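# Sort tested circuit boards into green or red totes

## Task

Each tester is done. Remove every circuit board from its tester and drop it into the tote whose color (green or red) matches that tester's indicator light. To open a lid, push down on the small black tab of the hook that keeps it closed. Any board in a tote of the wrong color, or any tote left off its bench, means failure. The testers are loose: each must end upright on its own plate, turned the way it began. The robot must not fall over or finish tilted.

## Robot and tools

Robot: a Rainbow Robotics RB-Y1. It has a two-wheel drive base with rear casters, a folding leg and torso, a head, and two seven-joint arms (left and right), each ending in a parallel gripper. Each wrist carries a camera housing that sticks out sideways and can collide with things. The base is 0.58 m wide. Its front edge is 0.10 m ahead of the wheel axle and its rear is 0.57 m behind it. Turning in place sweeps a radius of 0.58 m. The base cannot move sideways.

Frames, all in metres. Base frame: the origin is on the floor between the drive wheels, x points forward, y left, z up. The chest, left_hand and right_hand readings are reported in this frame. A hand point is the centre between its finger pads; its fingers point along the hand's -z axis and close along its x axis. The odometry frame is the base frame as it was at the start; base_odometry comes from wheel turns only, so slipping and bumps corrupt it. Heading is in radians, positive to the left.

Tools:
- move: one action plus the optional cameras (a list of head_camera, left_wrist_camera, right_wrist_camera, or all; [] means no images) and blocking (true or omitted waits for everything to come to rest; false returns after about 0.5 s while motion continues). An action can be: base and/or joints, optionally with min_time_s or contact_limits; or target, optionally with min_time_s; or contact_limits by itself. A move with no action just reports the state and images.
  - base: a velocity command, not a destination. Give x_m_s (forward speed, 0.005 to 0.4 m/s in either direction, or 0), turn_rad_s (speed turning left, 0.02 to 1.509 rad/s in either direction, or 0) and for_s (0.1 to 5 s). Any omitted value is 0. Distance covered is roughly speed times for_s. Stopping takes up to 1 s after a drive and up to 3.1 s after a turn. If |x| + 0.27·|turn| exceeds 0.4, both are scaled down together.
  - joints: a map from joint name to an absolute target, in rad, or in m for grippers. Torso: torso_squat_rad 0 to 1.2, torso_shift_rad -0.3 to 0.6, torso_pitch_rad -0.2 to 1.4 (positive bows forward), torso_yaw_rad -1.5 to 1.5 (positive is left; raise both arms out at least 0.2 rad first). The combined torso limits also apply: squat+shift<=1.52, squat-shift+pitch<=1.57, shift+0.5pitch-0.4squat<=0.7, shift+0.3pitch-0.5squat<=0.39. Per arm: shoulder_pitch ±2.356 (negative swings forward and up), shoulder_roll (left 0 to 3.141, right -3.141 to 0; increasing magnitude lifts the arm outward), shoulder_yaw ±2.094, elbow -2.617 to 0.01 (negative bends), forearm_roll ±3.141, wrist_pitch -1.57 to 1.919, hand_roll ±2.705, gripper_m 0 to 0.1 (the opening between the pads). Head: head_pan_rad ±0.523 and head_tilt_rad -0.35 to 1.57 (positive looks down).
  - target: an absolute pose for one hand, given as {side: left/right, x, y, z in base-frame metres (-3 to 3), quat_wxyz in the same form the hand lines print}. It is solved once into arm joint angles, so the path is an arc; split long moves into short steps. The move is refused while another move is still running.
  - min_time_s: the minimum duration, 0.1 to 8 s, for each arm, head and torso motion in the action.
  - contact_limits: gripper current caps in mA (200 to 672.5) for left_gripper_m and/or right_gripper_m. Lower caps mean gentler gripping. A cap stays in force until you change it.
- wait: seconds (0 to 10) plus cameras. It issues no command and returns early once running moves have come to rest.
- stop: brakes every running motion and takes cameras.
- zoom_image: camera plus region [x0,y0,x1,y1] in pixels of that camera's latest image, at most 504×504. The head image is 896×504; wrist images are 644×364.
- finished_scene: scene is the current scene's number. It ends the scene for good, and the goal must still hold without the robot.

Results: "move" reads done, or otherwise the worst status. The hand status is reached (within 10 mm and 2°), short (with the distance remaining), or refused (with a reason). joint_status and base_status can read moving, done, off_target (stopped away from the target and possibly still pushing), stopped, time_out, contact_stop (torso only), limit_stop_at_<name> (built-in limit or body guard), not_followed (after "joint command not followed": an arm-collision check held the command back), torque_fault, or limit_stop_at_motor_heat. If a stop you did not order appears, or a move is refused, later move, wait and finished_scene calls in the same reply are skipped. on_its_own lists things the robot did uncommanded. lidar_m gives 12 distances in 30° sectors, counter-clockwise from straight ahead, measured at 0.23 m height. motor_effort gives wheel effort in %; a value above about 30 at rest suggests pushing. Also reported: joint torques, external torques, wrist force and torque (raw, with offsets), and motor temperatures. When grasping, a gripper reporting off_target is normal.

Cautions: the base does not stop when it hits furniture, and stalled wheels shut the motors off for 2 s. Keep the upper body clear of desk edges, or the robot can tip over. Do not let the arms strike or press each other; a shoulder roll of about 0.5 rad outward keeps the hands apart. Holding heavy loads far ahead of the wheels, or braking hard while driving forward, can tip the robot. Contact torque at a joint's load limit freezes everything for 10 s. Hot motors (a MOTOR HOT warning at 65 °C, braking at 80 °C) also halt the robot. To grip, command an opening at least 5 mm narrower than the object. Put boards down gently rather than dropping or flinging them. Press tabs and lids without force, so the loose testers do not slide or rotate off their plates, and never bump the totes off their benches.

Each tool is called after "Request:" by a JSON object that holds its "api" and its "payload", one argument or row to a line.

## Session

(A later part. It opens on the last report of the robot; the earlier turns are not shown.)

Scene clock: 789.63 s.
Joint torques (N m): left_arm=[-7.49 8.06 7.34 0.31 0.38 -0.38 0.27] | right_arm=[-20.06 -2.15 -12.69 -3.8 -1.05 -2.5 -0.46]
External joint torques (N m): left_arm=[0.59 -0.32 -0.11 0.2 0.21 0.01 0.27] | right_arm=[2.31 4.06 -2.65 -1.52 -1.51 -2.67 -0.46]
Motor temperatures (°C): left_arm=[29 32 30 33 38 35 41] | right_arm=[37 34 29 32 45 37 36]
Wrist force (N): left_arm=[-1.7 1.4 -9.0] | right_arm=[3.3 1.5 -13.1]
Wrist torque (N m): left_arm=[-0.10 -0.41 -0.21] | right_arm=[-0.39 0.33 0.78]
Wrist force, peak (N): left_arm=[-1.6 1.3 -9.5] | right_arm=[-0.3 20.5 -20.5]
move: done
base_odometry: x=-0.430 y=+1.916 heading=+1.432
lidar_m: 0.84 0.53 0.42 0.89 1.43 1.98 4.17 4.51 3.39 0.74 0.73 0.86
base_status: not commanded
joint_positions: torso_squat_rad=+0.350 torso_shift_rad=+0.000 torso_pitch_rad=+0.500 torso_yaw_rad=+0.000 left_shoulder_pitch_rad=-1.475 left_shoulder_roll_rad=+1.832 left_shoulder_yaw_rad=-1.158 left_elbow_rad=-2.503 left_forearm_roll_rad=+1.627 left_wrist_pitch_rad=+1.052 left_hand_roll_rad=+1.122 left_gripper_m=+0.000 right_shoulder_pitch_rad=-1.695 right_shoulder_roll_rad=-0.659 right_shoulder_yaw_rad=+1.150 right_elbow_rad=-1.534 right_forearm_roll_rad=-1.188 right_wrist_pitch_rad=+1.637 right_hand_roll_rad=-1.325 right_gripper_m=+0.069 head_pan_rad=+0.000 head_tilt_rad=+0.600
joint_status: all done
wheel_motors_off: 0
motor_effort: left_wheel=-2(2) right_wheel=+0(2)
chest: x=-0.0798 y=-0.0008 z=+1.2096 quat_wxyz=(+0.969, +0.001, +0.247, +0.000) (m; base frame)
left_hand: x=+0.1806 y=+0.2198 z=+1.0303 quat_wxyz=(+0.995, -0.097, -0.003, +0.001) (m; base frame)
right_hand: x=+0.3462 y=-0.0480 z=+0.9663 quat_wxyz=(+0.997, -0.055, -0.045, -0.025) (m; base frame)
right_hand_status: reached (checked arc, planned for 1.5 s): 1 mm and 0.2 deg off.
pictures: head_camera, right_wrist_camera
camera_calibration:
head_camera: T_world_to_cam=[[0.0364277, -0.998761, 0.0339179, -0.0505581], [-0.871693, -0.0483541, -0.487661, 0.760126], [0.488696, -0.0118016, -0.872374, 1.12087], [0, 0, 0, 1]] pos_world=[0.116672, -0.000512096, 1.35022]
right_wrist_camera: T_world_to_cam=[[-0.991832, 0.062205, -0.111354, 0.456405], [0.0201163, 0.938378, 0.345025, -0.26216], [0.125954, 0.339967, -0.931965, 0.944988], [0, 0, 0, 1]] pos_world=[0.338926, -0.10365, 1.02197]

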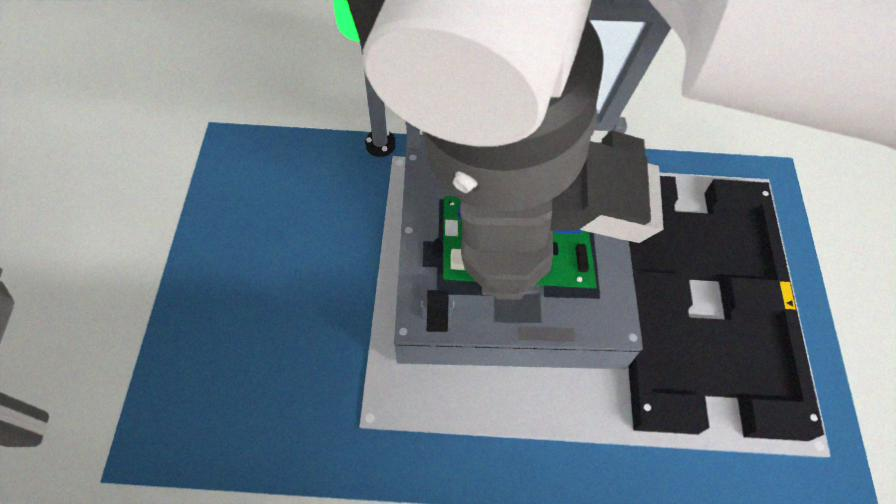

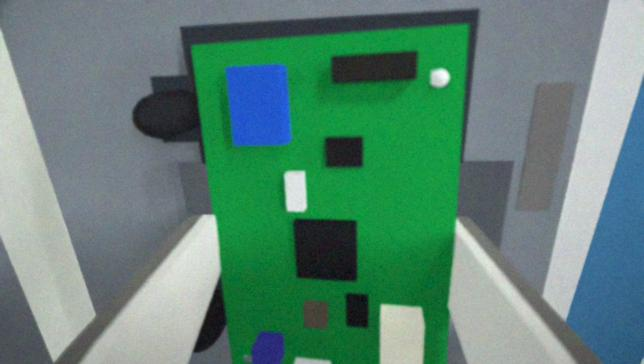

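Request:
{"api": "move", "payload": {
  "target": {"side":"right","x":0.346,"y":-0.0480,"z":0.973,"quat_wxyz":[0.9833,-0.1745,-0.0475,-0.0182]},
  "min_time_s": 1,
  "cameras": ["right_wrist_camera"]
}}

Scene clock: 795.70 s.
Joint torques (N m): left_arm=[-7.68 7.86 7.43 0.27 0.36 -0.43 0.23] | right_arm=[-19.87 -7.52 -5.77 0.29 0.3 3.41 -0.12]
External joint torques (N m): left_arm=[0.39 -0.51 -0.03 0.16 0.19 -0.03 0.23] | right_arm=[3.26 -1.68 3.4 1.94 -0.29 2.79 -0.12]
Motor temperatures (°C): left_arm=[29 32 30 33 38 35 41] | right_arm=[37 34 29 32 45 37 36]
Wrist force (N): left_arm=[-1.7 1.3 -9.1] | right_arm=[3.1 23.0 -9.2]
Wrist torque (N m): left_arm=[-0.09 -0.41 -0.21] | right_arm=[0.18 0.80 0.28]
Wrist force, peak (N): left_arm=[-1.6 1.2 -9.4] | right_arm=[8.2 21.3 -13.5]
move: done
base_odometry: x=-0.430 y=+1.916 heading=+1.432
lidar_m: 0.84 0.53 0.43 0.88 1.42 1.98 4.17 4.50 3.38 0.74 0.73 0.88
base_status: not commanded
joint_positions: torso_squat_rad=+0.350 torso_shift_rad=+0.000 torso_pitch_rad=+0.500 torso_yaw_rad=+0.000 left_shoulder_pitch_rad=-1.475 left_shoulder_roll_rad=+1.832 left_shoulder_yaw_rad=-1.158 left_elbow_rad=-2.503 left_forearm_roll_rad=+1.627 left_wrist_pitch_rad=+1.052 left_hand_roll_rad=+1.122 left_gripper_m=+0.000 right_shoulder_pitch_rad=-1.805 right_shoulder_roll_rad=-0.497 right_shoulder_yaw_rad=+1.247 right_elbow_rad=-1.353 right_forearm_roll_rad=-1.169 right_wrist_pitch_rad=+1.805 right_hand_roll_rad=-1.325 right_gripper_m=+0.068 head_pan_rad=+0.000 head_tilt_rad=+0.600
joint_status: all done
wheel_motors_off: 0
motor_effort: left_wheel=-1(2) right_wheel=+1(3)
chest: x=-0.0797 y=-0.0006 z=+1.2096 quat_wxyz=(+0.969, +0.000, +0.247, +0.000) (m; base frame)
left_hand: x=+0.1806 y=+0.2200 z=+1.0302 quat_wxyz=(+0.995, -0.098, -0.003, +0.001) (m; base frame)
right_hand: x=+0.3458 y=-0.0471 z=+0.9736 quat_wxyz=(+0.984, -0.173, -0.049, -0.018) (m; base frame)
right_hand_status: reached (checked arc, planned for 1.0 s): 1 mm and 0.3 deg off.
pictures: right_wrist_camera
camera_calibration:
right_wrist_camera: T_world_to_cam=[[-0.991638, 0.0310841, -0.125254, 0.468781], [0.0167278, 0.993331, 0.114079, -0.0368228], [0.127964, 0.11103, -0.985544, 0.992159], [0, 0, 0, 1]] pos_world=[0.338516, -0.0881539, 1.04073]

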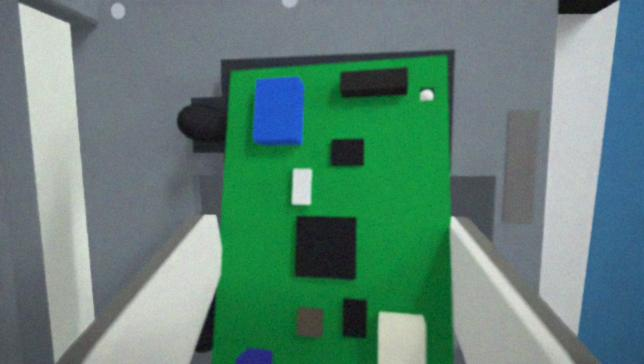

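Request:
{"api": "move", "payload": {
  "target": {"side":"right","x":0.346,"y":-0.0480,"z":0.980,"quat_wxyz":[0.9687,-0.2427,-0.0486,-0.0149]},
  "min_time_s": 1,
  "cameras": ["right_wrist_camera","head_camera"]
}}

Scene clock: 802.70 s.
Joint torques (N m): left_arm=[-7.7 8.11 7.39 0.32 0.36 -0.43 0.21] | right_arm=[-22.77 -3.6 -6.94 -0.3 0.59 1.06 0.37]
External joint torques (N m): left_arm=[0.37 -0.27 -0.07 0.21 0.19 -0.03 0.21] | right_arm=[0.67 2.2 1.43 0.89 -0.07 0.18 0.37]
Motor temperatures (°C): left_arm=[29 32 30 33 38 35 41] | right_arm=[37 34 29 32 45 37 36]
Wrist force (N): left_arm=[-1.9 1.3 -8.8] | right_arm=[1.6 13.5 -12.9]
Wrist torque (N m): left_arm=[-0.10 -0.42 -0.22] | right_arm=[-0.20 0.85 0.52]
Wrist force, peak (N): left_arm=[-1.7 1.2 -9.4] | right_arm=[3.3 23.3 -9.3]
move: done
base_odometry: x=-0.430 y=+1.916 heading=+1.432
lidar_m: 0.85 0.53 0.43 0.89 1.42 1.98 4.18 4.50 3.38 0.74 0.73 0.88
base_status: not commanded
joint_positions: torso_squat_rad=+0.350 torso_shift_rad=+0.000 torso_pitch_rad=+0.500 torso_yaw_rad=+0.000 left_shoulder_pitch_rad=-1.475 left_shoulder_roll_rad=+1.832 left_shoulder_yaw_rad=-1.158 left_elbow_rad=-2.503 left_forearm_roll_rad=+1.627 left_wrist_pitch_rad=+1.052 left_hand_roll_rad=+1.122 left_gripper_m=+0.000 right_shoulder_pitch_rad=-1.860 right_shoulder_roll_rad=-0.393 right_shoulder_yaw_rad=+1.305 right_elbow_rad=-1.214 right_forearm_roll_rad=-1.161 right_wrist_pitch_rad=+1.892 right_hand_roll_rad=-1.296 right_gripper_m=+0.068 head_pan_rad=+0.000 head_tilt_rad=+0.600
joint_status: all done
wheel_motors_off: 0
motor_effort: left_wheel=+1(2) right_wheel=+0(2)
chest: x=-0.0797 y=-0.0007 z=+1.2096 quat_wxyz=(+0.969, +0.000, +0.247, +0.000) (m; base frame)
left_hand: x=+0.1806 y=+0.2200 z=+1.0302 quat_wxyz=(+0.995, -0.098, -0.003, +0.001) (m; base frame)
right_hand: x=+0.3460 y=-0.0482 z=+0.9801 quat_wxyz=(+0.969, -0.242, -0.049, -0.015) (m; base frame)
right_hand_status: reached (checked arc, planned for 1.0 s): 0 mm and 0.1 deg off.
pictures: head_camera, right_wrist_camera
camera_calibration:
head_camera: T_world_to_cam=[[0.0366429, -0.998749, 0.0340386, -0.0505444], [-0.871733, -0.0485997, -0.487564, 0.760087], [0.488608, -0.0118068, -0.872423, 1.12087], [0, 0, 0, 1]] pos_world=[0.116779, -0.000307283, 1.35018]
right_wrist_camera: T_world_to_cam=[[-0.991846, 0.0155363, -0.126489, 0.47036], [0.019251, 0.999417, -0.0281983, 0.102345], [0.125977, -0.0304034, -0.991567, 0.998518], [0, 0, 0, 1]] pos_world=[0.338764, -0.0792344, 1.05248]

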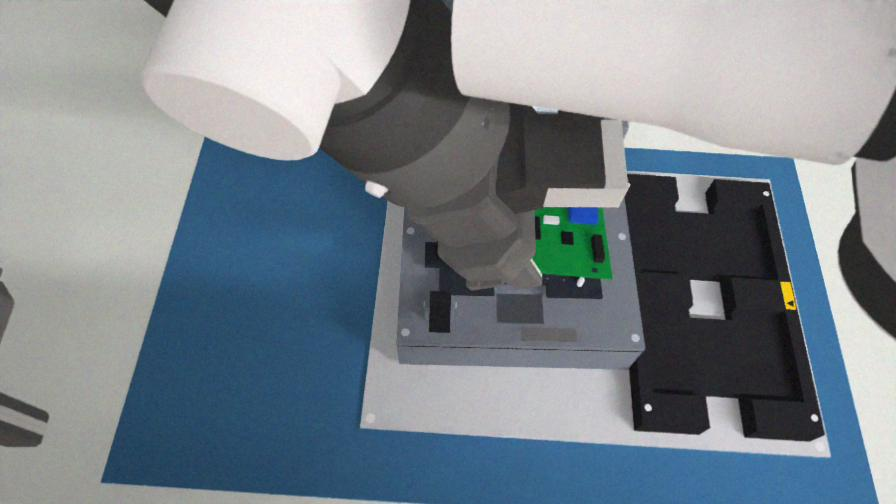

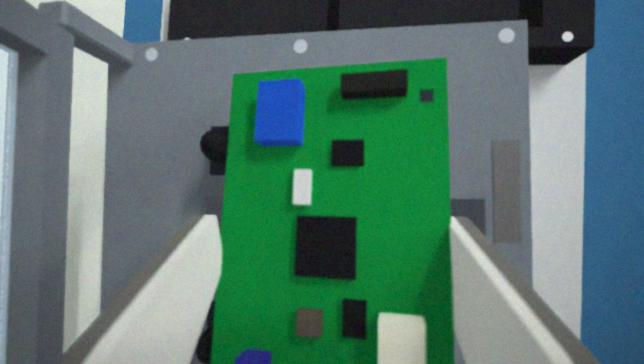

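Request:
{"api": "move", "payload": {
  "target": {"side":"right","x":0.342,"y":-0.0480,"z":1.000,"quat_wxyz":[0.9687,-0.2427,-0.0486,-0.0149]},
  "min_time_s": 1,
  "cameras": ["right_wrist_camera","head_camera"]
}}

Scene clock: 809.17 s.
Joint torques (N m): left_arm=[-7.7 7.91 7.59 0.35 0.34 -0.48 0.18] | right_arm=[-22.87 -7.54 -7.44 -1.13 0.21 1.15 -0.28]
External joint torques (N m): left_arm=[0.38 -0.46 0.13 0.24 0.17 -0.08 0.18] | right_arm=[0.52 -1.42 1.22 -0.24 -0.42 0.26 -0.29]
Motor temperatures (°C): left_arm=[29 32 30 33 38 35 41] | right_arm=[37 34 29 32 45 37 36]
Wrist force (N): left_arm=[-1.5 1.2 -9.0] | right_arm=[1.5 13.4 -12.8]
Wrist torque (N m): left_arm=[-0.08 -0.38 -0.20] | right_arm=[-0.17 0.81 0.54]
Wrist force, peak (N): left_arm=[-1.8 1.3 -9.3] | right_arm=[1.3 13.8 -13.1]
move: done
base_odometry: x=-0.430 y=+1.916 heading=+1.432
lidar_m: 0.84 0.52 0.43 0.88 1.43 1.98 4.18 4.51 3.38 0.74 0.74 0.89
base_status: not commanded
joint_positions: torso_squat_rad=+0.350 torso_shift_rad=+0.000 torso_pitch_rad=+0.500 torso_yaw_rad=+0.000 left_shoulder_pitch_rad=-1.475 left_shoulder_roll_rad=+1.832 left_shoulder_yaw_rad=-1.158 left_elbow_rad=-2.503 left_forearm_roll_rad=+1.627 left_wrist_pitch_rad=+1.052 left_hand_roll_rad=+1.122 left_gripper_m=+0.000 right_shoulder_pitch_rad=-1.903 right_shoulder_roll_rad=-0.421 right_shoulder_yaw_rad=+1.308 right_elbow_rad=-1.263 right_forearm_roll_rad=-1.217 right_wrist_pitch_rad=+1.919 right_hand_roll_rad=-1.323 right_gripper_m=+0.068 head_pan_rad=+0.000 head_tilt_rad=+0.600
joint_status: all done
wheel_motors_off: 0
motor_effort: left_wheel=+0(2) right_wheel=+1(2)
chest: x=-0.0797 y=-0.0007 z=+1.2096 quat_wxyz=(+0.969, +0.000, +0.247, +0.000) (m; base frame)
left_hand: x=+0.1806 y=+0.2200 z=+1.0302 quat_wxyz=(+0.995, -0.098, -0.003, +0.001) (m; base frame)
right_hand: x=+0.3420 y=-0.0478 z=+0.9999 quat_wxyz=(+0.969, -0.243, -0.048, -0.015) (m; base frame)
right_hand_status: reached (checked arc, planned for 1.0 s): 0 mm and 0.0 deg off.
pictures: head_camera, right_wrist_camera
camera_calibration:
head_camera: T_world_to_cam=[[0.0366412, -0.998749, 0.0340394, -0.0505456], [-0.871733, -0.0485986, -0.487564, 0.760087], [0.488608, -0.0118083, -0.872423, 1.12087], [0, 0, 0, 1]] pos_world=[0.116779, -0.000307581, 1.35018]
right_wrist_camera: T_world_to_cam=[[-0.991991, 0.0149417, -0.125426, 0.467807], [0.0187134, 0.999406, -0.0289474, 0.1035], [0.124918, -0.0310627, -0.991681, 1.01912], [0, 0, 0, 1]] pos_world=[0.334817, -0.0787716, 1.07231]

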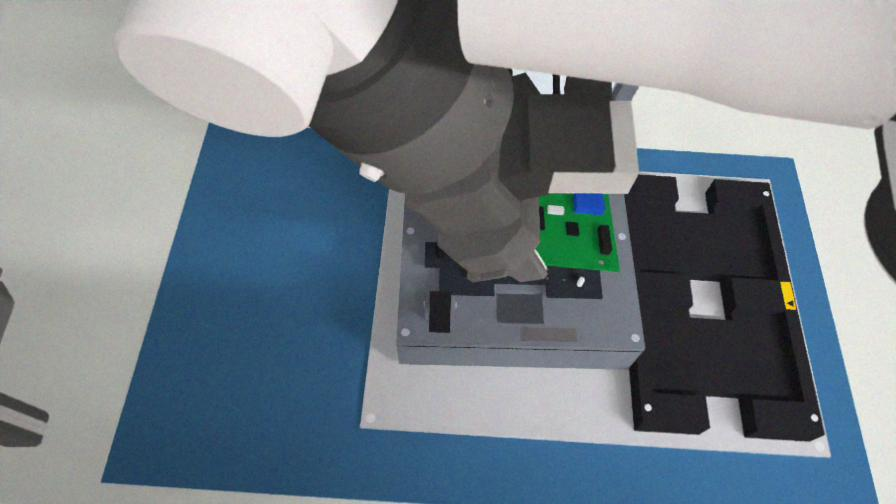

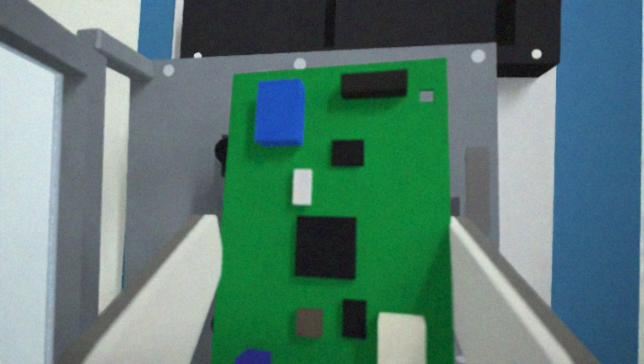

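Request:
{"api": "move", "payload": {
  "target": {"side":"right","x":0.32,"y":-0.06,"z":1.05,"quat_wxyz":[0.9833,-0.1745,-0.0475,-0.0182]},
  "min_time_s": 1,
  "cameras": []
}}

Request:
{"api": "move", "payload": {
  "target": {"side":"right","x":0.25,"y":-0.2,"z":1.10,"quat_wxyz":[1,0,0,0]},
  "min_time_s": 1.5,
  "cameras": ["head_camera","right_wrist_camera"]
}}

Scene clock: 817.60 s.
Joint torques (N m): left_arm=[-7.64 7.99 7.43 0.49 0.41 -0.33 0.18] | right_arm=[-21.35 -6.92 -10.33 -0.16 0.18 0.37 -0.17]
External joint torques (N m): left_arm=[0.44 -0.39 -0.02 0.38 0.24 0.07 0.18] | right_arm=[1.02 -0.3 -0.36 0 -0.3 -0.32 -0.17]
Motor temperatures (°C): left_arm=[29 32 30 33 38 35 41] | right_arm=[37 34 29 32 45 36 36]
Wrist force (N): left_arm=[-1.6 1.2 -9.1] | right_arm=[1.8 12.9 -13.3]
Wrist torque (N m): left_arm=[-0.08 -0.40 -0.22] | right_arm=[-0.16 0.85 0.51]
Wrist force, peak (N): left_arm=[-1.8 1.3 -9.3] | right_arm=[1.1 13.6 -13.6]
move: done
base_odometry: x=-0.430 y=+1.916 heading=+1.432
lidar_m: 0.85 0.53 0.43 0.89 1.42 1.98 4.18 4.51 3.38 0.73 0.74 0.88
base_status: not commanded
joint_positions: torso_squat_rad=+0.350 torso_shift_rad=+0.000 torso_pitch_rad=+0.500 torso_yaw_rad=+0.000 left_shoulder_pitch_rad=-1.475 left_shoulder_roll_rad=+1.832 left_shoulder_yaw_rad=-1.158 left_elbow_rad=-2.503 left_forearm_roll_rad=+1.627 left_wrist_pitch_rad=+1.052 left_hand_roll_rad=+1.122 left_gripper_m=+0.000 right_shoulder_pitch_rad=-1.976 right_shoulder_roll_rad=-0.640 right_shoulder_yaw_rad=+1.273 right_elbow_rad=-1.576 right_forearm_roll_rad=-1.410 right_wrist_pitch_rad=+1.887 right_hand_roll_rad=-1.453 right_gripper_m=+0.068 head_pan_rad=+0.000 head_tilt_rad=+0.600
joint_status: all done
wheel_motors_off: 0
motor_effort: left_wheel=+0(2) right_wheel=+0(2)
chest: x=-0.0797 y=-0.0007 z=+1.2096 quat_wxyz=(+0.969, +0.000, +0.247, +0.000) (m; base frame)
left_hand: x=+0.1806 y=+0.2200 z=+1.0303 quat_wxyz=(+0.995, -0.098, -0.003, +0.001) (m; base frame)
right_hand: x=+0.3203 y=-0.0601 z=+1.0492 quat_wxyz=(+0.983, -0.177, -0.045, -0.018) (m; base frame)
right_hand_status: reached (checked arc, planned for 1.0 s): 1 mm and 0.4 deg off.
pictures: none
No camera images: "cameras" was empty.

Scene clock: 819.43 s.
Joint torques (N m): left_arm=[-7.37 8.12 7.24 0.5 0.5 -0.37 0.21] | right_arm=[-12.19 -7.2 -10.62 1.37 0.04 -0.12 0.15]
External joint torques (N m): left_arm=[0.71 -0.26 -0.21 0.39 0.33 0.03 0.22] | right_arm=[2.2 0.23 -0.95 -0.27 -0.2 -0.13 0.15]
Motor temperatures (°C): left_arm=[29 32 30 33 38 35 41] | right_arm=[37 34 29 32 45 36 36]
Wrist force (N): left_arm=[-1.7 1.1 -9.1] | right_arm=[2.0 10.5 -13.6]
Wrist torque (N m): left_arm=[-0.08 -0.42 -0.21] | right_arm=[-0.03 0.84 0.52]
Wrist force, peak (N): left_arm=[-1.7 1.1 -9.4] | right_arm=[2.3 12.9 -13.5]
move: done
base_odometry: x=-0.430 y=+1.916 heading=+1.432
lidar_m: 0.85 0.54 0.43 0.88 1.42 1.98 4.17 4.51 3.38 0.74 0.73 0.87
base_status: not commanded
joint_positions: torso_squat_rad=+0.350 torso_shift_rad=+0.000 torso_pitch_rad=+0.500 torso_yaw_rad=+0.000 left_shoulder_pitch_rad=-1.475 left_shoulder_roll_rad=+1.832 left_shoulder_yaw_rad=-1.158 left_elbow_rad=-2.503 left_forearm_roll_rad=+1.627 left_wrist_pitch_rad=+1.052 left_hand_roll_rad=+1.122 left_gripper_m=+0.000 right_shoulder_pitch_rad=-1.780 right_shoulder_roll_rad=-1.484 right_shoulder_yaw_rad=+1.043 right_elbow_rad=-2.204 right_forearm_roll_rad=-1.753 right_wrist_pitch_rad=+1.581 right_hand_roll_rad=-1.233 right_gripper_m=+0.068 head_pan_rad=+0.000 head_tilt_rad=+0.600
joint_status: all done
wheel_motors_off: 0
motor_effort: left_wheel=+0(2) right_wheel=+1(3)
chest: x=-0.0797 y=-0.0007 z=+1.2096 quat_wxyz=(+0.969, +0.000, +0.247, +0.000) (m; base frame)
left_hand: x=+0.1806 y=+0.2199 z=+1.0303 quat_wxyz=(+0.995, -0.097, -0.003, +0.001) (m; base frame)
right_hand: x=+0.2503 y=-0.2000 z=+1.1004 quat_wxyz=(+1.000, -0.002, -0.001, -0.001) (m; base frame)
right_hand_status: reached (checked arc, planned for 1.5 s): 1 mm and 0.3 deg off.
pictures: head_camera, right_wrist_camera
camera_calibration:
head_camera: T_world_to_cam=[[0.036566, -0.998753, 0.0339969, -0.0505498], [-0.871714, -0.0485127, -0.487608, 0.760106], [0.488649, -0.0118057, -0.872401, 1.12087], [0, 0, 0, 1]] pos_world=[0.11673, -0.000379242, 1.3502]
right_wrist_camera: T_world_to_cam=[[-0.999575, 0.0212633, -0.0199602, 0.278846], [0.0103271, 0.898132, 0.439604, -0.273479], [0.0272744, 0.439211, -0.89797, 1.14088], [0, 0, 0, 1]] pos_world=[0.250435, -0.261396, 1.15027]

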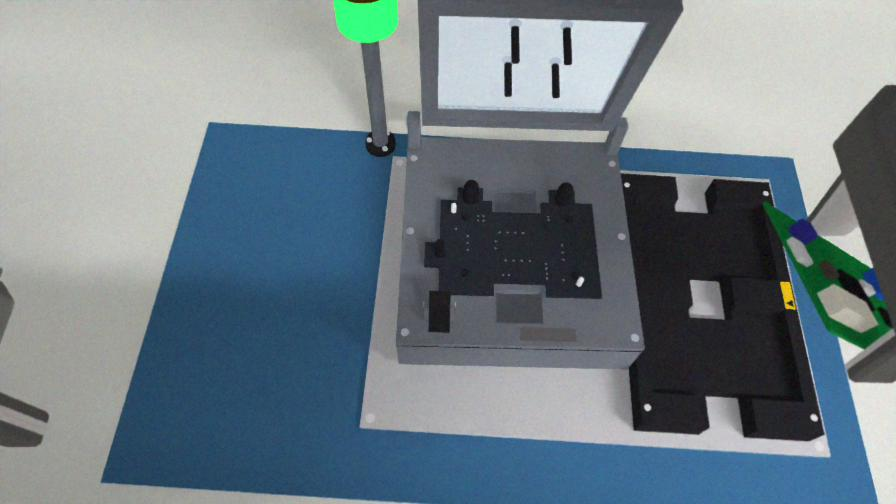

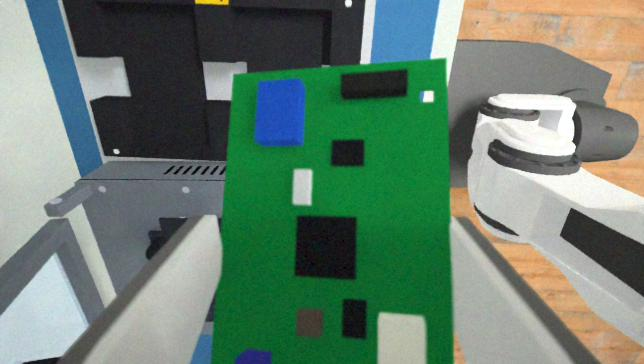

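Request:
{"api": "move", "payload": {
  "base": {"x_m_s": -0.3, "for_s": 3.3},
  "cameras": []
}}

Request:
{"api": "move", "payload": {
  "base": {"turn_rad_s": -0.8, "for_s": 3.0},
  "cameras": ["head_camera"]
}}

Scene clock: 851.27 s.
Joint torques (N m): left_arm=[-7.68 8.22 7.54 0.42 0.32 -0.39 0.25] | right_arm=[-12.78 -7.37 -10.09 1.59 0.17 -0.16 0.08]
External joint torques (N m): left_arm=[0.4 -0.15 0.09 0.31 0.15 0 0.25] | right_arm=[1.61 0.06 -0.41 -0.05 -0.07 -0.17 0.08]
Motor temperatures (°C): left_arm=[29 32 30 33 38 35 41] | right_arm=[36 34 29 32 45 36 36]
Wrist force (N): left_arm=[-1.7 1.1 -9.0] | right_arm=[2.0 10.7 -13.5]
Wrist torque (N m): left_arm=[-0.07 -0.43 -0.22] | right_arm=[-0.03 0.84 0.52]
Wrist force, peak (N): left_arm=[-1.7 1.2 -9.4] | right_arm=[2.2 10.9 -13.7]
move: done
base_odometry: x=-0.567 y=+0.936 heading=+1.432
lidar_m: 1.49 1.26 1.43 1.38 1.44 2.03 3.18 3.36 3.36 3.25 1.53 1.34
base_status: done (sent for 3.3 of 3.3 s)
joint_positions: torso_squat_rad=+0.350 torso_shift_rad=+0.000 torso_pitch_rad=+0.500 torso_yaw_rad=+0.000 left_shoulder_pitch_rad=-1.475 left_shoulder_roll_rad=+1.832 left_shoulder_yaw_rad=-1.158 left_elbow_rad=-2.503 left_forearm_roll_rad=+1.627 left_wrist_pitch_rad=+1.052 left_hand_roll_rad=+1.122 left_gripper_m=+0.000 right_shoulder_pitch_rad=-1.780 right_shoulder_roll_rad=-1.484 right_shoulder_yaw_rad=+1.042 right_elbow_rad=-2.204 right_forearm_roll_rad=-1.753 right_wrist_pitch_rad=+1.581 right_hand_roll_rad=-1.233 right_gripper_m=+0.068 head_pan_rad=+0.000 head_tilt_rad=+0.600
joint_status: not commanded
wheel_motors_off: 0
motor_effort: left_wheel=-3(22) right_wheel=+7(26)
chest: x=-0.0798 y=-0.0007 z=+1.2096 quat_wxyz=(+0.969, +0.000, +0.247, +0.000) (m; base frame)
left_hand: x=+0.1806 y=+0.2199 z=+1.0303 quat_wxyz=(+0.995, -0.097, -0.003, +0.001) (m; base frame)
right_hand: x=+0.2502 y=-0.2000 z=+1.1005 quat_wxyz=(+1.000, -0.002, -0.001, -0.001) (m; base frame)
pictures: none
No camera images: "cameras" was empty.

Scene clock: 856.17 s.
Joint torques (N m): left_arm=[-7.59 8.22 7.58 0.26 0.35 -0.32 0.19] | right_arm=[-12.61 -7.3 -10.13 1.5 0 -0.12 0.13]
External joint torques (N m): left_arm=[0.48 -0.15 0.13 0.15 0.18 0.08 0.19] | right_arm=[1.78 0.13 -0.45 -0.14 -0.24 -0.13 0.13]
Motor temperatures (°C): left_arm=[29 32 30 33 38 35 41] | right_arm=[36 34 29 32 45 36 36]
Wrist force (N): left_arm=[-1.7 1.2 -9.1] | right_arm=[2.1 10.4 -13.4]
Wrist torque (N m): left_arm=[-0.07 -0.40 -0.23] | right_arm=[0.01 0.85 0.53]
Wrist force, peak (N): left_arm=[-1.8 1.4 -9.3] | right_arm=[2.1 11.2 -13.4]
move: done
base_odometry: x=-0.567 y=+0.936 heading=-0.968
lidar_m: 3.77 3.23 3.04 1.35 1.34 1.25 1.37 1.41 1.41 1.62 2.75 3.18
base_status: done (sent for 3 of 3 s)
joint_positions: torso_squat_rad=+0.350 torso_shift_rad=+0.000 torso_pitch_rad=+0.500 torso_yaw_rad=+0.000 left_shoulder_pitch_rad=-1.475 left_shoulder_roll_rad=+1.832 left_shoulder_yaw_rad=-1.158 left_elbow_rad=-2.503 left_forearm_roll_rad=+1.627 left_wrist_pitch_rad=+1.052 left_hand_roll_rad=+1.122 left_gripper_m=+0.000 right_shoulder_pitch_rad=-1.780 right_shoulder_roll_rad=-1.484 right_shoulder_yaw_rad=+1.042 right_elbow_rad=-2.204 right_forearm_roll_rad=-1.753 right_wrist_pitch_rad=+1.581 right_hand_roll_rad=-1.233 right_gripper_m=+0.068 head_pan_rad=+0.000 head_tilt_rad=+0.600
joint_status: not commanded
wheel_motors_off: 0
motor_effort: left_wheel=+3(27) right_wheel=-1(23)
chest: x=-0.0798 y=-0.0007 z=+1.2096 quat_wxyz=(+0.969, +0.000, +0.247, +0.000) (m; base frame)
left_hand: x=+0.1806 y=+0.2199 z=+1.0303 quat_wxyz=(+0.995, -0.097, -0.003, +0.001) (m; base frame)
right_hand: x=+0.2502 y=-0.2000 z=+1.1005 quat_wxyz=(+1.000, -0.002, -0.001, -0.001) (m; base frame)
pictures: head_camera
camera_calibration:
head_camera: T_world_to_cam=[[0.0365722, -0.998752, 0.034011, -0.0505614], [-0.871679, -0.0485259, -0.487669, 0.760166], [0.48871, -0.0118116, -0.872366, 1.12085], [0, 0, 0, 1]] pos_world=[0.116697, -0.000371462, 1.35022]

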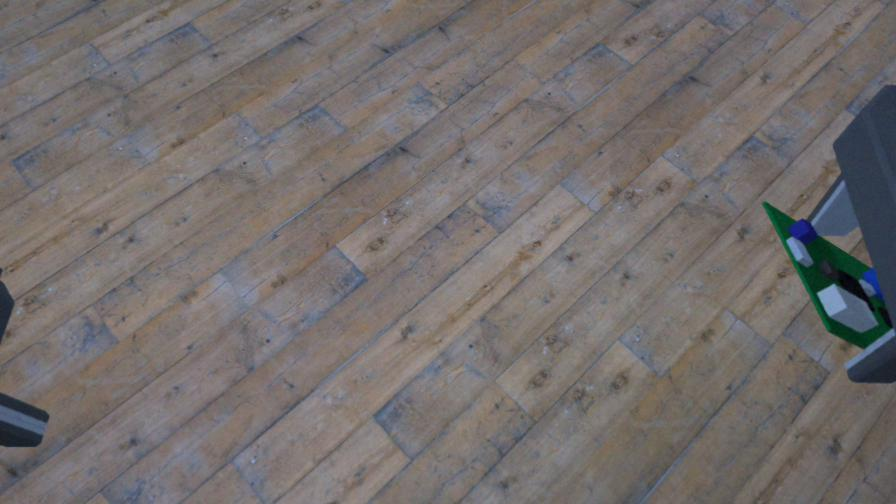

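Request:
{"api": "move", "payload": {
  "base": {"x_m_s": 0.4, "for_s": 5},
  "joints": {"head_tilt_rad": 0.2},
  "cameras": ["head_camera"]
}}

Request:
{"api": "move", "payload": {
  "base": {"x_m_s": 0.4, "for_s": 2.4},
  "cameras": []
}}

Request:
{"api": "move", "payload": {
  "base": {"turn_rad_s": -0.5, "for_s": 1.54},
  "joints": {"head_tilt_rad": 0.45},
  "cameras": ["head_camera"]
}}

Scene clock: 868.77 s.
Joint torques (N m): left_arm=[-7.67 8.1 7.42 0.28 0.42 -0.43 0.26] | right_arm=[-12.78 -7.45 -9.66 1.55 0.04 -0.09 0.18]
External joint torques (N m): left_arm=[0.41 -0.27 -0.03 0.17 0.25 -0.03 0.27] | right_arm=[1.61 -0.02 0.02 -0.09 -0.2 -0.1 0.18]
Motor temperatures (°C): left_arm=[29 32 30 33 38 35 41] | right_arm=[36 34 29 32 45 36 36]
Wrist force (N): left_arm=[-1.7 1.1 -9.2] | right_arm=[1.9 10.3 -13.7]
Wrist torque (N m): left_arm=[-0.09 -0.40 -0.21] | right_arm=[0.02 0.83 0.53]
Wrist force, peak (N): left_arm=[-1.8 1.2 -9.5] | right_arm=[2.4 10.6 -13.9]
move: done
base_odometry: x=+0.567 y=-0.712 heading=-0.968
lidar_m: 1.96 1.83 1.83 2.11 2.57 2.53 3.18 2.81 2.81 2.05 1.73 1.91
base_status: done (sent for 5 of 5 s)
joint_positions: torso_squat_rad=+0.350 torso_shift_rad=+0.000 torso_pitch_rad=+0.500 torso_yaw_rad=+0.000 left_shoulder_pitch_rad=-1.475 left_shoulder_roll_rad=+1.832 left_shoulder_yaw_rad=-1.158 left_elbow_rad=-2.503 left_forearm_roll_rad=+1.627 left_wrist_pitch_rad=+1.052 left_hand_roll_rad=+1.122 left_gripper_m=+0.000 right_shoulder_pitch_rad=-1.780 right_shoulder_roll_rad=-1.484 right_shoulder_yaw_rad=+1.042 right_elbow_rad=-2.204 right_forearm_roll_rad=-1.753 right_wrist_pitch_rad=+1.581 right_hand_roll_rad=-1.233 right_gripper_m=+0.068 head_pan_rad=+0.000 head_tilt_rad=+0.200
joint_status: all done
wheel_motors_off: 0
motor_effort: left_wheel=-2(30) right_wheel=+0(27)
chest: x=-0.0797 y=-0.0007 z=+1.2096 quat_wxyz=(+0.969, +0.000, +0.247, +0.000) (m; base frame)
left_hand: x=+0.1806 y=+0.2199 z=+1.0303 quat_wxyz=(+0.995, -0.097, -0.003, +0.001) (m; base frame)
right_hand: x=+0.2503 y=-0.2000 z=+1.1004 quat_wxyz=(+1.000, -0.002, -0.001, -0.001) (m; base frame)
pictures: head_camera
camera_calibration:
head_camera: T_world_to_cam=[[0.0200813, -0.99876, 0.0455468, -0.0658351], [-0.613093, -0.0482868, -0.788534, 1.16462], [0.789755, -0.0120896, -0.613303, 0.753986], [0, 0, 0, 1]] pos_world=[0.119877, -0.000402497, 1.38376]

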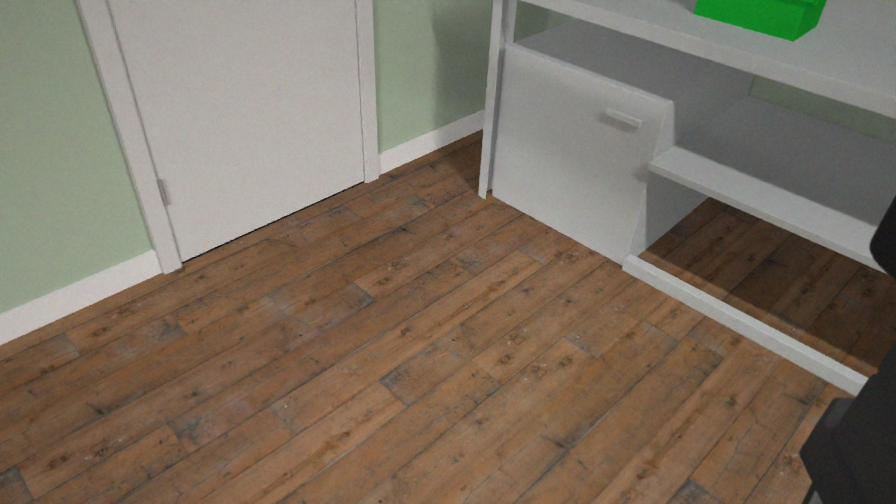

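Scene clock: 872.53 s.
Joint torques (N m): left_arm=[-7.73 8.07 7.42 0.38 0.35 -0.43 0.16] | right_arm=[-12.85 -7.32 -9.89 1.51 0.03 -0.16 0.21]
External joint torques (N m): left_arm=[0.35 -0.31 -0.04 0.27 0.18 -0.03 0.16] | right_arm=[1.54 0.11 -0.21 -0.13 -0.21 -0.17 0.21]
Motor temperatures (°C): left_arm=[29 32 30 33 38 35 41] | right_arm=[36 34 29 32 45 36 36]
Wrist force (N): left_arm=[-1.8 1.2 -9.1] | right_arm=[2.0 10.5 -13.6]
Wrist torque (N m): left_arm=[-0.08 -0.42 -0.21] | right_arm=[-0.02 0.85 0.52]
Wrist force, peak (N): left_arm=[-1.6 0.9 -9.5] | right_arm=[2.4 10.7 -13.8]
move: done
base_odometry: x=+1.111 y=-1.503 heading=-0.968
lidar_m: 1.16 1.14 1.13 1.33 2.31 3.28 4.05 3.49 2.21 1.41 1.68 1.03
base_status: done (sent for 2.4 of 2.4 s)
joint_positions: torso_squat_rad=+0.350 torso_shift_rad=+0.000 torso_pitch_rad=+0.500 torso_yaw_rad=+0.000 left_shoulder_pitch_rad=-1.475 left_shoulder_roll_rad=+1.832 left_shoulder_yaw_rad=-1.158 left_elbow_rad=-2.503 left_forearm_roll_rad=+1.627 left_wrist_pitch_rad=+1.052 left_hand_roll_rad=+1.122 left_gripper_m=+0.000 right_shoulder_pitch_rad=-1.780 right_shoulder_roll_rad=-1.484 right_shoulder_yaw_rad=+1.042 right_elbow_rad=-2.204 right_forearm_roll_rad=-1.753 right_wrist_pitch_rad=+1.581 right_hand_roll_rad=-1.233 right_gripper_m=+0.068 head_pan_rad=+0.000 head_tilt_rad=+0.200
joint_status: not commanded
wheel_motors_off: 0
motor_effort: left_wheel=-2(20) right_wheel=+0(24)
chest: x=-0.0797 y=-0.0007 z=+1.2096 quat_wxyz=(+0.969, +0.000, +0.247, +0.000) (m; base frame)
left_hand: x=+0.1806 y=+0.2199 z=+1.0303 quat_wxyz=(+0.995, -0.097, -0.003, +0.001) (m; base frame)
right_hand: x=+0.2503 y=-0.2000 z=+1.1004 quat_wxyz=(+1.000, -0.002, -0.001, -0.001) (m; base frame)
pictures: none
No camera images: "cameras" was empty.

Scene clock: 875.37 s.
Joint torques (N m): left_arm=[-7.5 8.05 7.51 0.36 0.34 -0.35 0.21] | right_arm=[-12.8 -7.32 -10.04 1.49 0.06 -0.25 0.22]
External joint torques (N m): left_arm=[0.57 -0.33 0.05 0.25 0.17 0.05 0.21] | right_arm=[1.59 0.11 -0.36 -0.15 -0.18 -0.26 0.22]
Motor temperatures (°C): left_arm=[29 32 30 33 38 35 41] | right_arm=[36 34 29 32 45 36 36]
Wrist force (N): left_arm=[-1.7 1.1 -9.2] | right_arm=[2.1 10.5 -13.6]
Wrist torque (N m): left_arm=[-0.07 -0.41 -0.22] | right_arm=[-0.02 0.85 0.52]
Wrist force, peak (N): left_arm=[-1.5 1.3 -9.4] | right_arm=[2.2 10.9 -13.7]
move: done
base_odometry: x=+1.111 y=-1.503 heading=-1.735
lidar_m: 1.03 1.05 1.19 1.13 1.20 1.67 3.29 3.39 3.60 3.48 1.68 1.39
base_status: done (sent for 1.53 of 1.53 s)
joint_positions: torso_squat_rad=+0.350 torso_shift_rad=+0.000 torso_pitch_rad=+0.500 torso_yaw_rad=+0.000 left_shoulder_pitch_rad=-1.475 left_shoulder_roll_rad=+1.832 left_shoulder_yaw_rad=-1.158 left_elbow_rad=-2.503 left_forearm_roll_rad=+1.627 left_wrist_pitch_rad=+1.052 left_hand_roll_rad=+1.122 left_gripper_m=+0.000 right_shoulder_pitch_rad=-1.780 right_shoulder_roll_rad=-1.484 right_shoulder_yaw_rad=+1.042 right_elbow_rad=-2.204 right_forearm_roll_rad=-1.753 right_wrist_pitch_rad=+1.581 right_hand_roll_rad=-1.233 right_gripper_m=+0.068 head_pan_rad=+0.000 head_tilt_rad=+0.450
joint_status: all done
wheel_motors_off: 0
motor_effort: left_wheel=+1(25) right_wheel=+1(25)
chest: x=-0.0797 y=-0.0007 z=+1.2096 quat_wxyz=(+0.969, +0.000, +0.247, +0.000) (m; base frame)
left_hand: x=+0.1806 y=+0.2199 z=+1.0303 quat_wxyz=(+0.995, -0.097, -0.003, +0.001) (m; base frame)
right_hand: x=+0.2503 y=-0.2000 z=+1.1004 quat_wxyz=(+1.000, -0.002, -0.001, -0.001) (m; base frame)
pictures: head_camera
camera_calibration:
head_camera: T_world_to_cam=[[0.0309437, -0.998756, 0.0391026, -0.0573615], [-0.789075, -0.048423, -0.612385, 0.928722], [0.613517, -0.0119055, -0.789592, 1.00258], [0, 0, 0, 1]] pos_world=[0.119508, -0.000382513, 1.36261]

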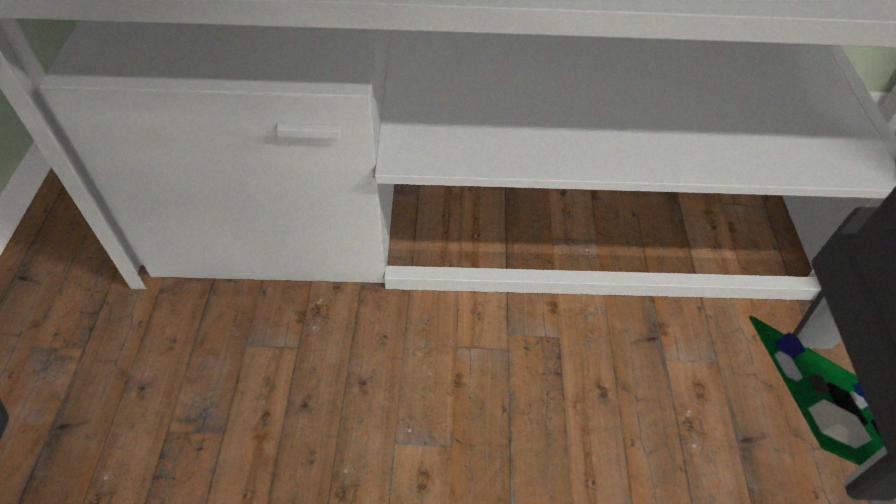

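Request:
{"api": "move", "payload": {
  "joints": {"head_tilt_rad": 0.15},
  "cameras": ["head_camera"]
}}

Scene clock: 883.57 s.
Joint torques (N m): left_arm=[-7.43 7.87 7.35 0.32 0.37 -0.31 0.26] | right_arm=[-12.6 -7.45 -9.92 1.45 0.07 -0.13 0.11]
External joint torques (N m): left_arm=[0.65 -0.5 -0.1 0.21 0.2 0.09 0.27] | right_arm=[1.79 -0.02 -0.24 -0.19 -0.17 -0.13 0.11]
Motor temperatures (°C): left_arm=[29 32 30 33 38 35 41] | right_arm=[36 34 29 32 45 36 36]
Wrist force (N): left_arm=[-1.8 1.1 -9.1] | right_arm=[2.3 10.6 -13.5]
Wrist torque (N m): left_arm=[-0.07 -0.41 -0.22] | right_arm=[-0.04 0.86 0.52]
Wrist force, peak (N): left_arm=[-1.9 1.4 -9.3] | right_arm=[2.1 10.7 -13.8]
move: done
base_odometry: x=+1.111 y=-1.503 heading=-1.735
lidar_m: 1.03 1.06 1.18 1.12 1.21 1.67 3.28 3.38 3.60 3.48 1.69 1.38
base_status: not commanded
joint_positions: torso_squat_rad=+0.350 torso_shift_rad=+0.000 torso_pitch_rad=+0.500 torso_yaw_rad=+0.000 left_shoulder_pitch_rad=-1.475 left_shoulder_roll_rad=+1.832 left_shoulder_yaw_rad=-1.158 left_elbow_rad=-2.503 left_forearm_roll_rad=+1.627 left_wrist_pitch_rad=+1.052 left_hand_roll_rad=+1.122 left_gripper_m=+0.000 right_shoulder_pitch_rad=-1.780 right_shoulder_roll_rad=-1.484 right_shoulder_yaw_rad=+1.042 right_elbow_rad=-2.204 right_forearm_roll_rad=-1.753 right_wrist_pitch_rad=+1.581 right_hand_roll_rad=-1.233 right_gripper_m=+0.068 head_pan_rad=+0.000 head_tilt_rad=+0.150
joint_status: all done
wheel_motors_off: 0
motor_effort: left_wheel=+2(4) right_wheel=+0(2)
chest: x=-0.0797 y=-0.0007 z=+1.2096 quat_wxyz=(+0.969, +0.000, +0.247, +0.000) (m; base frame)
left_hand: x=+0.1806 y=+0.2199 z=+1.0303 quat_wxyz=(+0.995, -0.097, -0.003, +0.001) (m; base frame)
right_hand: x=+0.2503 y=-0.2000 z=+1.1004 quat_wxyz=(+1.000, -0.002, -0.001, -0.001) (m; base frame)
pictures: head_camera
camera_calibration:
head_camera: T_world_to_cam=[[0.0177334, -0.998761, 0.0464997, -0.0670609], [-0.572926, -0.048265, -0.818185, 1.20395], [0.819415, -0.0121317, -0.573072, 0.697625], [0, 0, 0, 1]] pos_world=[0.119321, -0.000405633, 1.38796]

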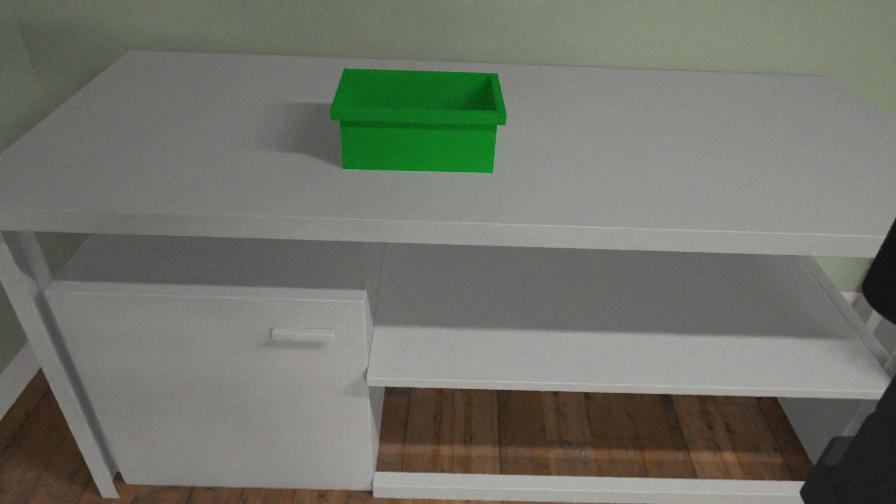

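Request:
{"api": "move", "payload": {
  "base": {"x_m_s": 0.25, "for_s": 3.16},
  "joints": {"head_tilt_rad": 0.6},
  "cameras": ["head_camera"]
}}

Scene clock: 896.90 s.
Joint torques (N m): left_arm=[-7.49 8.02 7.48 0.39 0.37 -0.43 0.25] | right_arm=[-12.67 -7.41 -9.75 1.58 -0.02 -0.22 0.18]
External joint torques (N m): left_arm=[0.59 -0.36 0.02 0.28 0.2 -0.04 0.25] | right_arm=[1.72 0.02 -0.08 -0.06 -0.26 -0.22 0.18]
Motor temperatures (°C): left_arm=[29 32 30 33 38 35 41] | right_arm=[36 34 29 32 45 36 36]
Wrist force (N): left_arm=[-1.7 1.1 -9.3] | right_arm=[2.0 10.8 -13.4]
Wrist torque (N m): left_arm=[-0.08 -0.42 -0.22] | right_arm=[-0.05 0.84 0.51]
Wrist force, peak (N): left_arm=[-1.8 1.1 -9.4] | right_arm=[2.1 10.9 -13.8]
move: done
base_odometry: x=+0.982 y=-2.284 heading=-1.735
lidar_m: 0.62 0.28 0.33 0.76 1.18 1.65 4.08 4.32 3.61 1.00 0.98 0.93
base_status: done (sent for 3.17 of 3.17 s)
joint_positions: torso_squat_rad=+0.350 torso_shift_rad=+0.000 torso_pitch_rad=+0.500 torso_yaw_rad=+0.000 left_shoulder_pitch_rad=-1.475 left_shoulder_roll_rad=+1.832 left_shoulder_yaw_rad=-1.158 left_elbow_rad=-2.503 left_forearm_roll_rad=+1.627 left_wrist_pitch_rad=+1.052 left_hand_roll_rad=+1.122 left_gripper_m=+0.000 right_shoulder_pitch_rad=-1.780 right_shoulder_roll_rad=-1.484 right_shoulder_yaw_rad=+1.042 right_elbow_rad=-2.204 right_forearm_roll_rad=-1.753 right_wrist_pitch_rad=+1.581 right_hand_roll_rad=-1.233 right_gripper_m=+0.068 head_pan_rad=+0.000 head_tilt_rad=+0.600
joint_status: all done
wheel_motors_off: 0
motor_effort: left_wheel=-1(29) right_wheel=-1(26)
chest: x=-0.0797 y=-0.0007 z=+1.2096 quat_wxyz=(+0.969, +0.000, +0.247, +0.000) (m; base frame)
left_hand: x=+0.1806 y=+0.2199 z=+1.0303 quat_wxyz=(+0.995, -0.097, -0.003, +0.001) (m; base frame)
right_hand: x=+0.2503 y=-0.2000 z=+1.1004 quat_wxyz=(+1.000, -0.002, -0.001, -0.001) (m; base frame)
pictures: head_camera
camera_calibration:
head_camera: T_world_to_cam=[[0.0365741, -0.998752, 0.0340084, -0.050559], [-0.871723, -0.0485252, -0.48759, 0.760113], [0.488632, -0.0118128, -0.87241, 1.12085], [0, 0, 0, 1]] pos_world=[0.116771, -0.000370846, 1.35019]

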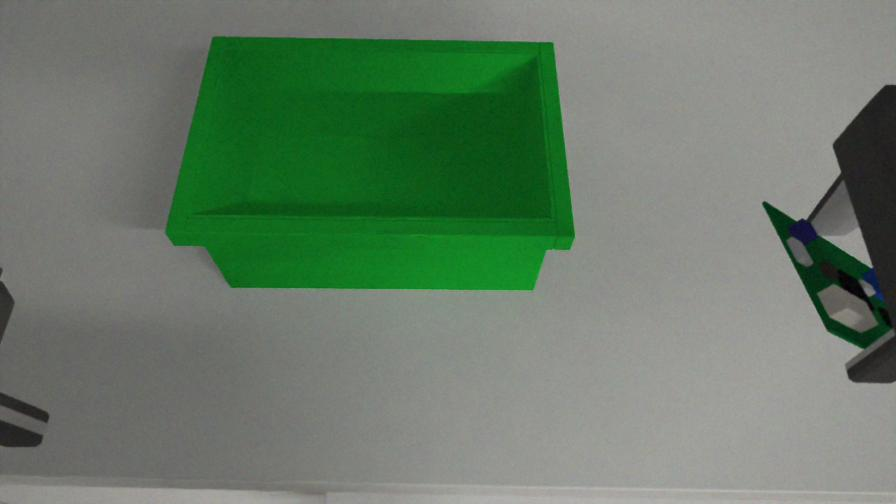

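Request:
{"api": "move", "payload": {
  "target": {"side":"right","x":0.26,"y":-0.1,"z":1.17,"quat_wxyz":[0.6964,-0.1228,-0.1228,0.6964]},
  "min_time_s": 2.5,
  "cameras": []
}}

Request:
{"api": "move", "payload": {
  "target": {"side":"right","x":0.405,"y":0.035,"z":1.09,"quat_wxyz":[0.6964,-0.1228,-0.1228,0.6964]},
  "min_time_s": 2
}}

Scene clock: 930.97 s.
Joint torques (N m): left_arm=[-7.53 8.02 7.44 0.37 0.34 -0.42 0.28] | right_arm=[-16.1 -3.05 -10.12 1.99 0.97 0.23 0.27]
External joint torques (N m): left_arm=[0.55 -0.35 -0.02 0.26 0.17 -0.02 0.28] | right_arm=[-0.04 2.22 -1.02 -0.88 0.04 0.2 0.27]
Motor temperatures (°C): left_arm=[29 32 30 33 38 35 41] | right_arm=[35 34 29 32 45 36 36]
Wrist force (N): left_arm=[-1.6 1.1 -9.2] | right_arm=[2.3 12.8 -12.9]
Wrist torque (N m): left_arm=[-0.08 -0.38 -0.21] | right_arm=[-0.16 0.87 0.55]
Wrist force, peak (N): left_arm=[-1.8 1.3 -9.4] | right_arm=[2.6 13.0 -13.2]
move: done
base_odometry: x=+0.982 y=-2.284 heading=-1.735
lidar_m: 0.62 0.28 0.33 0.77 1.18 1.66 4.07 4.32 3.60 0.99 0.97 0.93
base_status: not commanded
joint_positions: torso_squat_rad=+0.350 torso_shift_rad=+0.000 torso_pitch_rad=+0.500 torso_yaw_rad=+0.000 left_shoulder_pitch_rad=-1.475 left_shoulder_roll_rad=+1.832 left_shoulder_yaw_rad=-1.158 left_elbow_rad=-2.503 left_forearm_roll_rad=+1.627 left_wrist_pitch_rad=+1.052 left_hand_roll_rad=+1.122 left_gripper_m=+0.000 right_shoulder_pitch_rad=-2.035 right_shoulder_roll_rad=-1.150 right_shoulder_yaw_rad=+0.952 right_elbow_rad=-2.299 right_forearm_roll_rad=-1.593 right_wrist_pitch_rad=+1.767 right_hand_roll_rad=-0.114 right_gripper_m=+0.068 head_pan_rad=+0.000 head_tilt_rad=+0.600
joint_status: all done
wheel_motors_off: 0
motor_effort: left_wheel=-2(5) right_wheel=-3(3)
chest: x=-0.0797 y=-0.0007 z=+1.2096 quat_wxyz=(+0.969, +0.000, +0.247, +0.000) (m; base frame)
left_hand: x=+0.1806 y=+0.2199 z=+1.0303 quat_wxyz=(+0.995, -0.097, -0.003, +0.001) (m; base frame)
right_hand: x=+0.2601 y=-0.1002 z=+1.1701 quat_wxyz=(+0.697, -0.124, -0.123, +0.696) (m; base frame)
right_hand_status: reached (checked arc, planned for 2.5 s): 0 mm and 0.1 deg off.
pictures: none
No camera images: "cameras" was empty.

Scene clock: 933.30 s.
Joint torques (N m): left_arm=[-7.72 7.94 7.52 0.29 0.3 -0.33 0.24] | right_arm=[-22.4 -6.19 -9.5 0.5 0.82 -0.39 0.13]
External joint torques (N m): left_arm=[0.35 -0.43 0.06 0.18 0.13 0.07 0.25] | right_arm=[1.69 1.06 0.77 0.78 -0.11 -0.14 0.13]
Motor temperatures (°C): left_arm=[29 32 30 33 38 35 41] | right_arm=[35 34 29 32 45 36 36]
Wrist force (N): left_arm=[-1.4 1.3 -9.1] | right_arm=[2.5 12.9 -13.3]
Wrist torque (N m): left_arm=[-0.10 -0.38 -0.22] | right_arm=[-0.16 0.87 0.54]
Wrist force, peak (N): left_arm=[-1.9 1.1 -9.3] | right_arm=[2.4 13.2 -13.3]
move: done
base_odometry: x=+0.982 y=-2.284 heading=-1.735
lidar_m: 0.62 0.28 0.33 0.77 1.17 1.65 4.07 4.32 3.61 0.99 0.98 0.93
base_status: not commanded
joint_positions: torso_squat_rad=+0.350 torso_shift_rad=+0.000 torso_pitch_rad=+0.500 torso_yaw_rad=+0.000 left_shoulder_pitch_rad=-1.475 left_shoulder_roll_rad=+1.832 left_shoulder_yaw_rad=-1.158 left_elbow_rad=-2.503 left_forearm_roll_rad=+1.627 left_wrist_pitch_rad=+1.052 left_hand_roll_rad=+1.122 left_gripper_m=+0.000 right_shoulder_pitch_rad=-2.035 right_shoulder_roll_rad=-0.570 right_shoulder_yaw_rad=+1.173 right_elbow_rad=-1.390 right_forearm_roll_rad=-1.224 right_wrist_pitch_rad=+1.573 right_hand_roll_rad=+0.253 right_gripper_m=+0.068 head_pan_rad=+0.000 head_tilt_rad=+0.600
joint_status: all done
wheel_motors_off: 0
motor_effort: left_wheel=-3(5) right_wheel=+1(2)
chest: x=-0.0797 y=-0.0007 z=+1.2096 quat_wxyz=(+0.969, +0.000, +0.247, +0.000) (m; base frame)
left_hand: x=+0.1806 y=+0.2199 z=+1.0303 quat_wxyz=(+0.995, -0.097, -0.003, +0.001) (m; base frame)
right_hand: x=+0.4050 y=+0.0350 z=+1.0902 quat_wxyz=(+0.696, -0.123, -0.123, +0.696) (m; base frame)
right_hand_status: reached (checked arc, planned for 2.0 s): 0 mm and 0.0 deg off.
pictures: head_camera, left_wrist_camera, right_wrist_camera
camera_calibration:
head_camera: T_world_to_cam=[[0.0365696, -0.998752, 0.0340102, -0.0505601], [-0.871711, -0.0485225, -0.487612, 0.760124], [0.488654, -0.0118153, -0.872398, 1.12085], [0, 0, 0, 1]] pos_world=[0.116747, -0.000370697, 1.3502]
left_wrist_camera: T_world_to_cam=[[0.999822, 0.015759, -0.0103302, -0.174757], [0.0186946, -0.760927, 0.648568, -0.469956], [0.00236024, -0.648646, -0.761086, 0.995377], [0, 0, 0, 1]] pos_world=[0.181163, 0.290799, 1.06056]
right_wrist_camera: T_world_to_cam=[[-0.0133404, -0.999639, -0.0233331, 0.0682455], [-0.993827, 0.0106853, 0.110428, 0.314991], [-0.110138, 0.0246622, -0.99361, 1.19868], [0, 0, 0, 1]] pos_world=[0.445977, 0.0352931, 1.15783]

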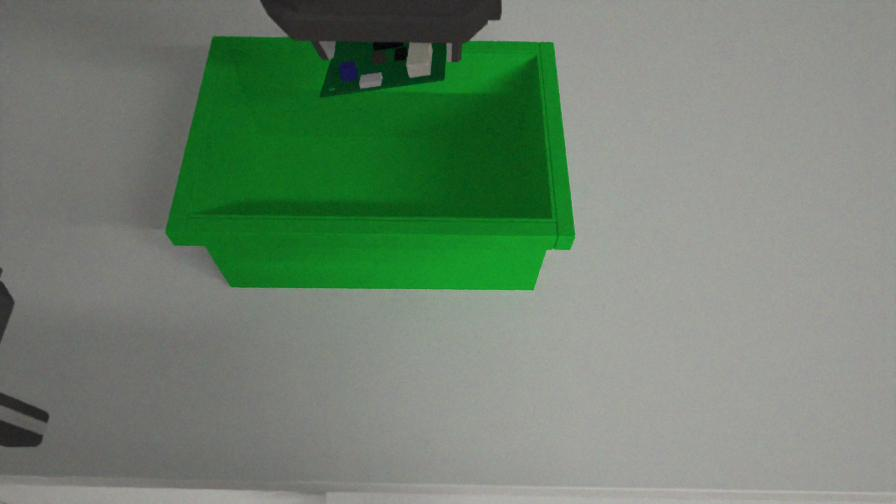

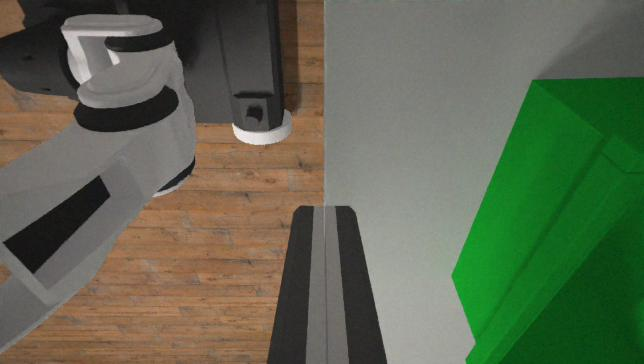

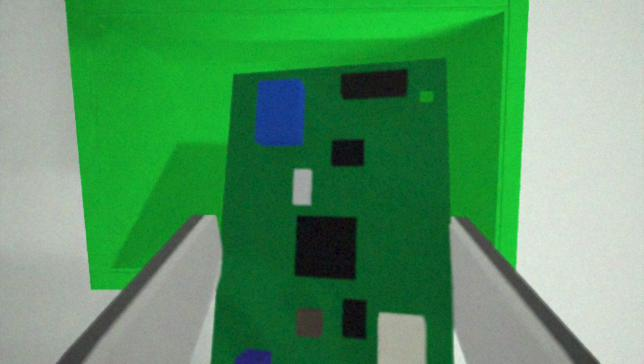

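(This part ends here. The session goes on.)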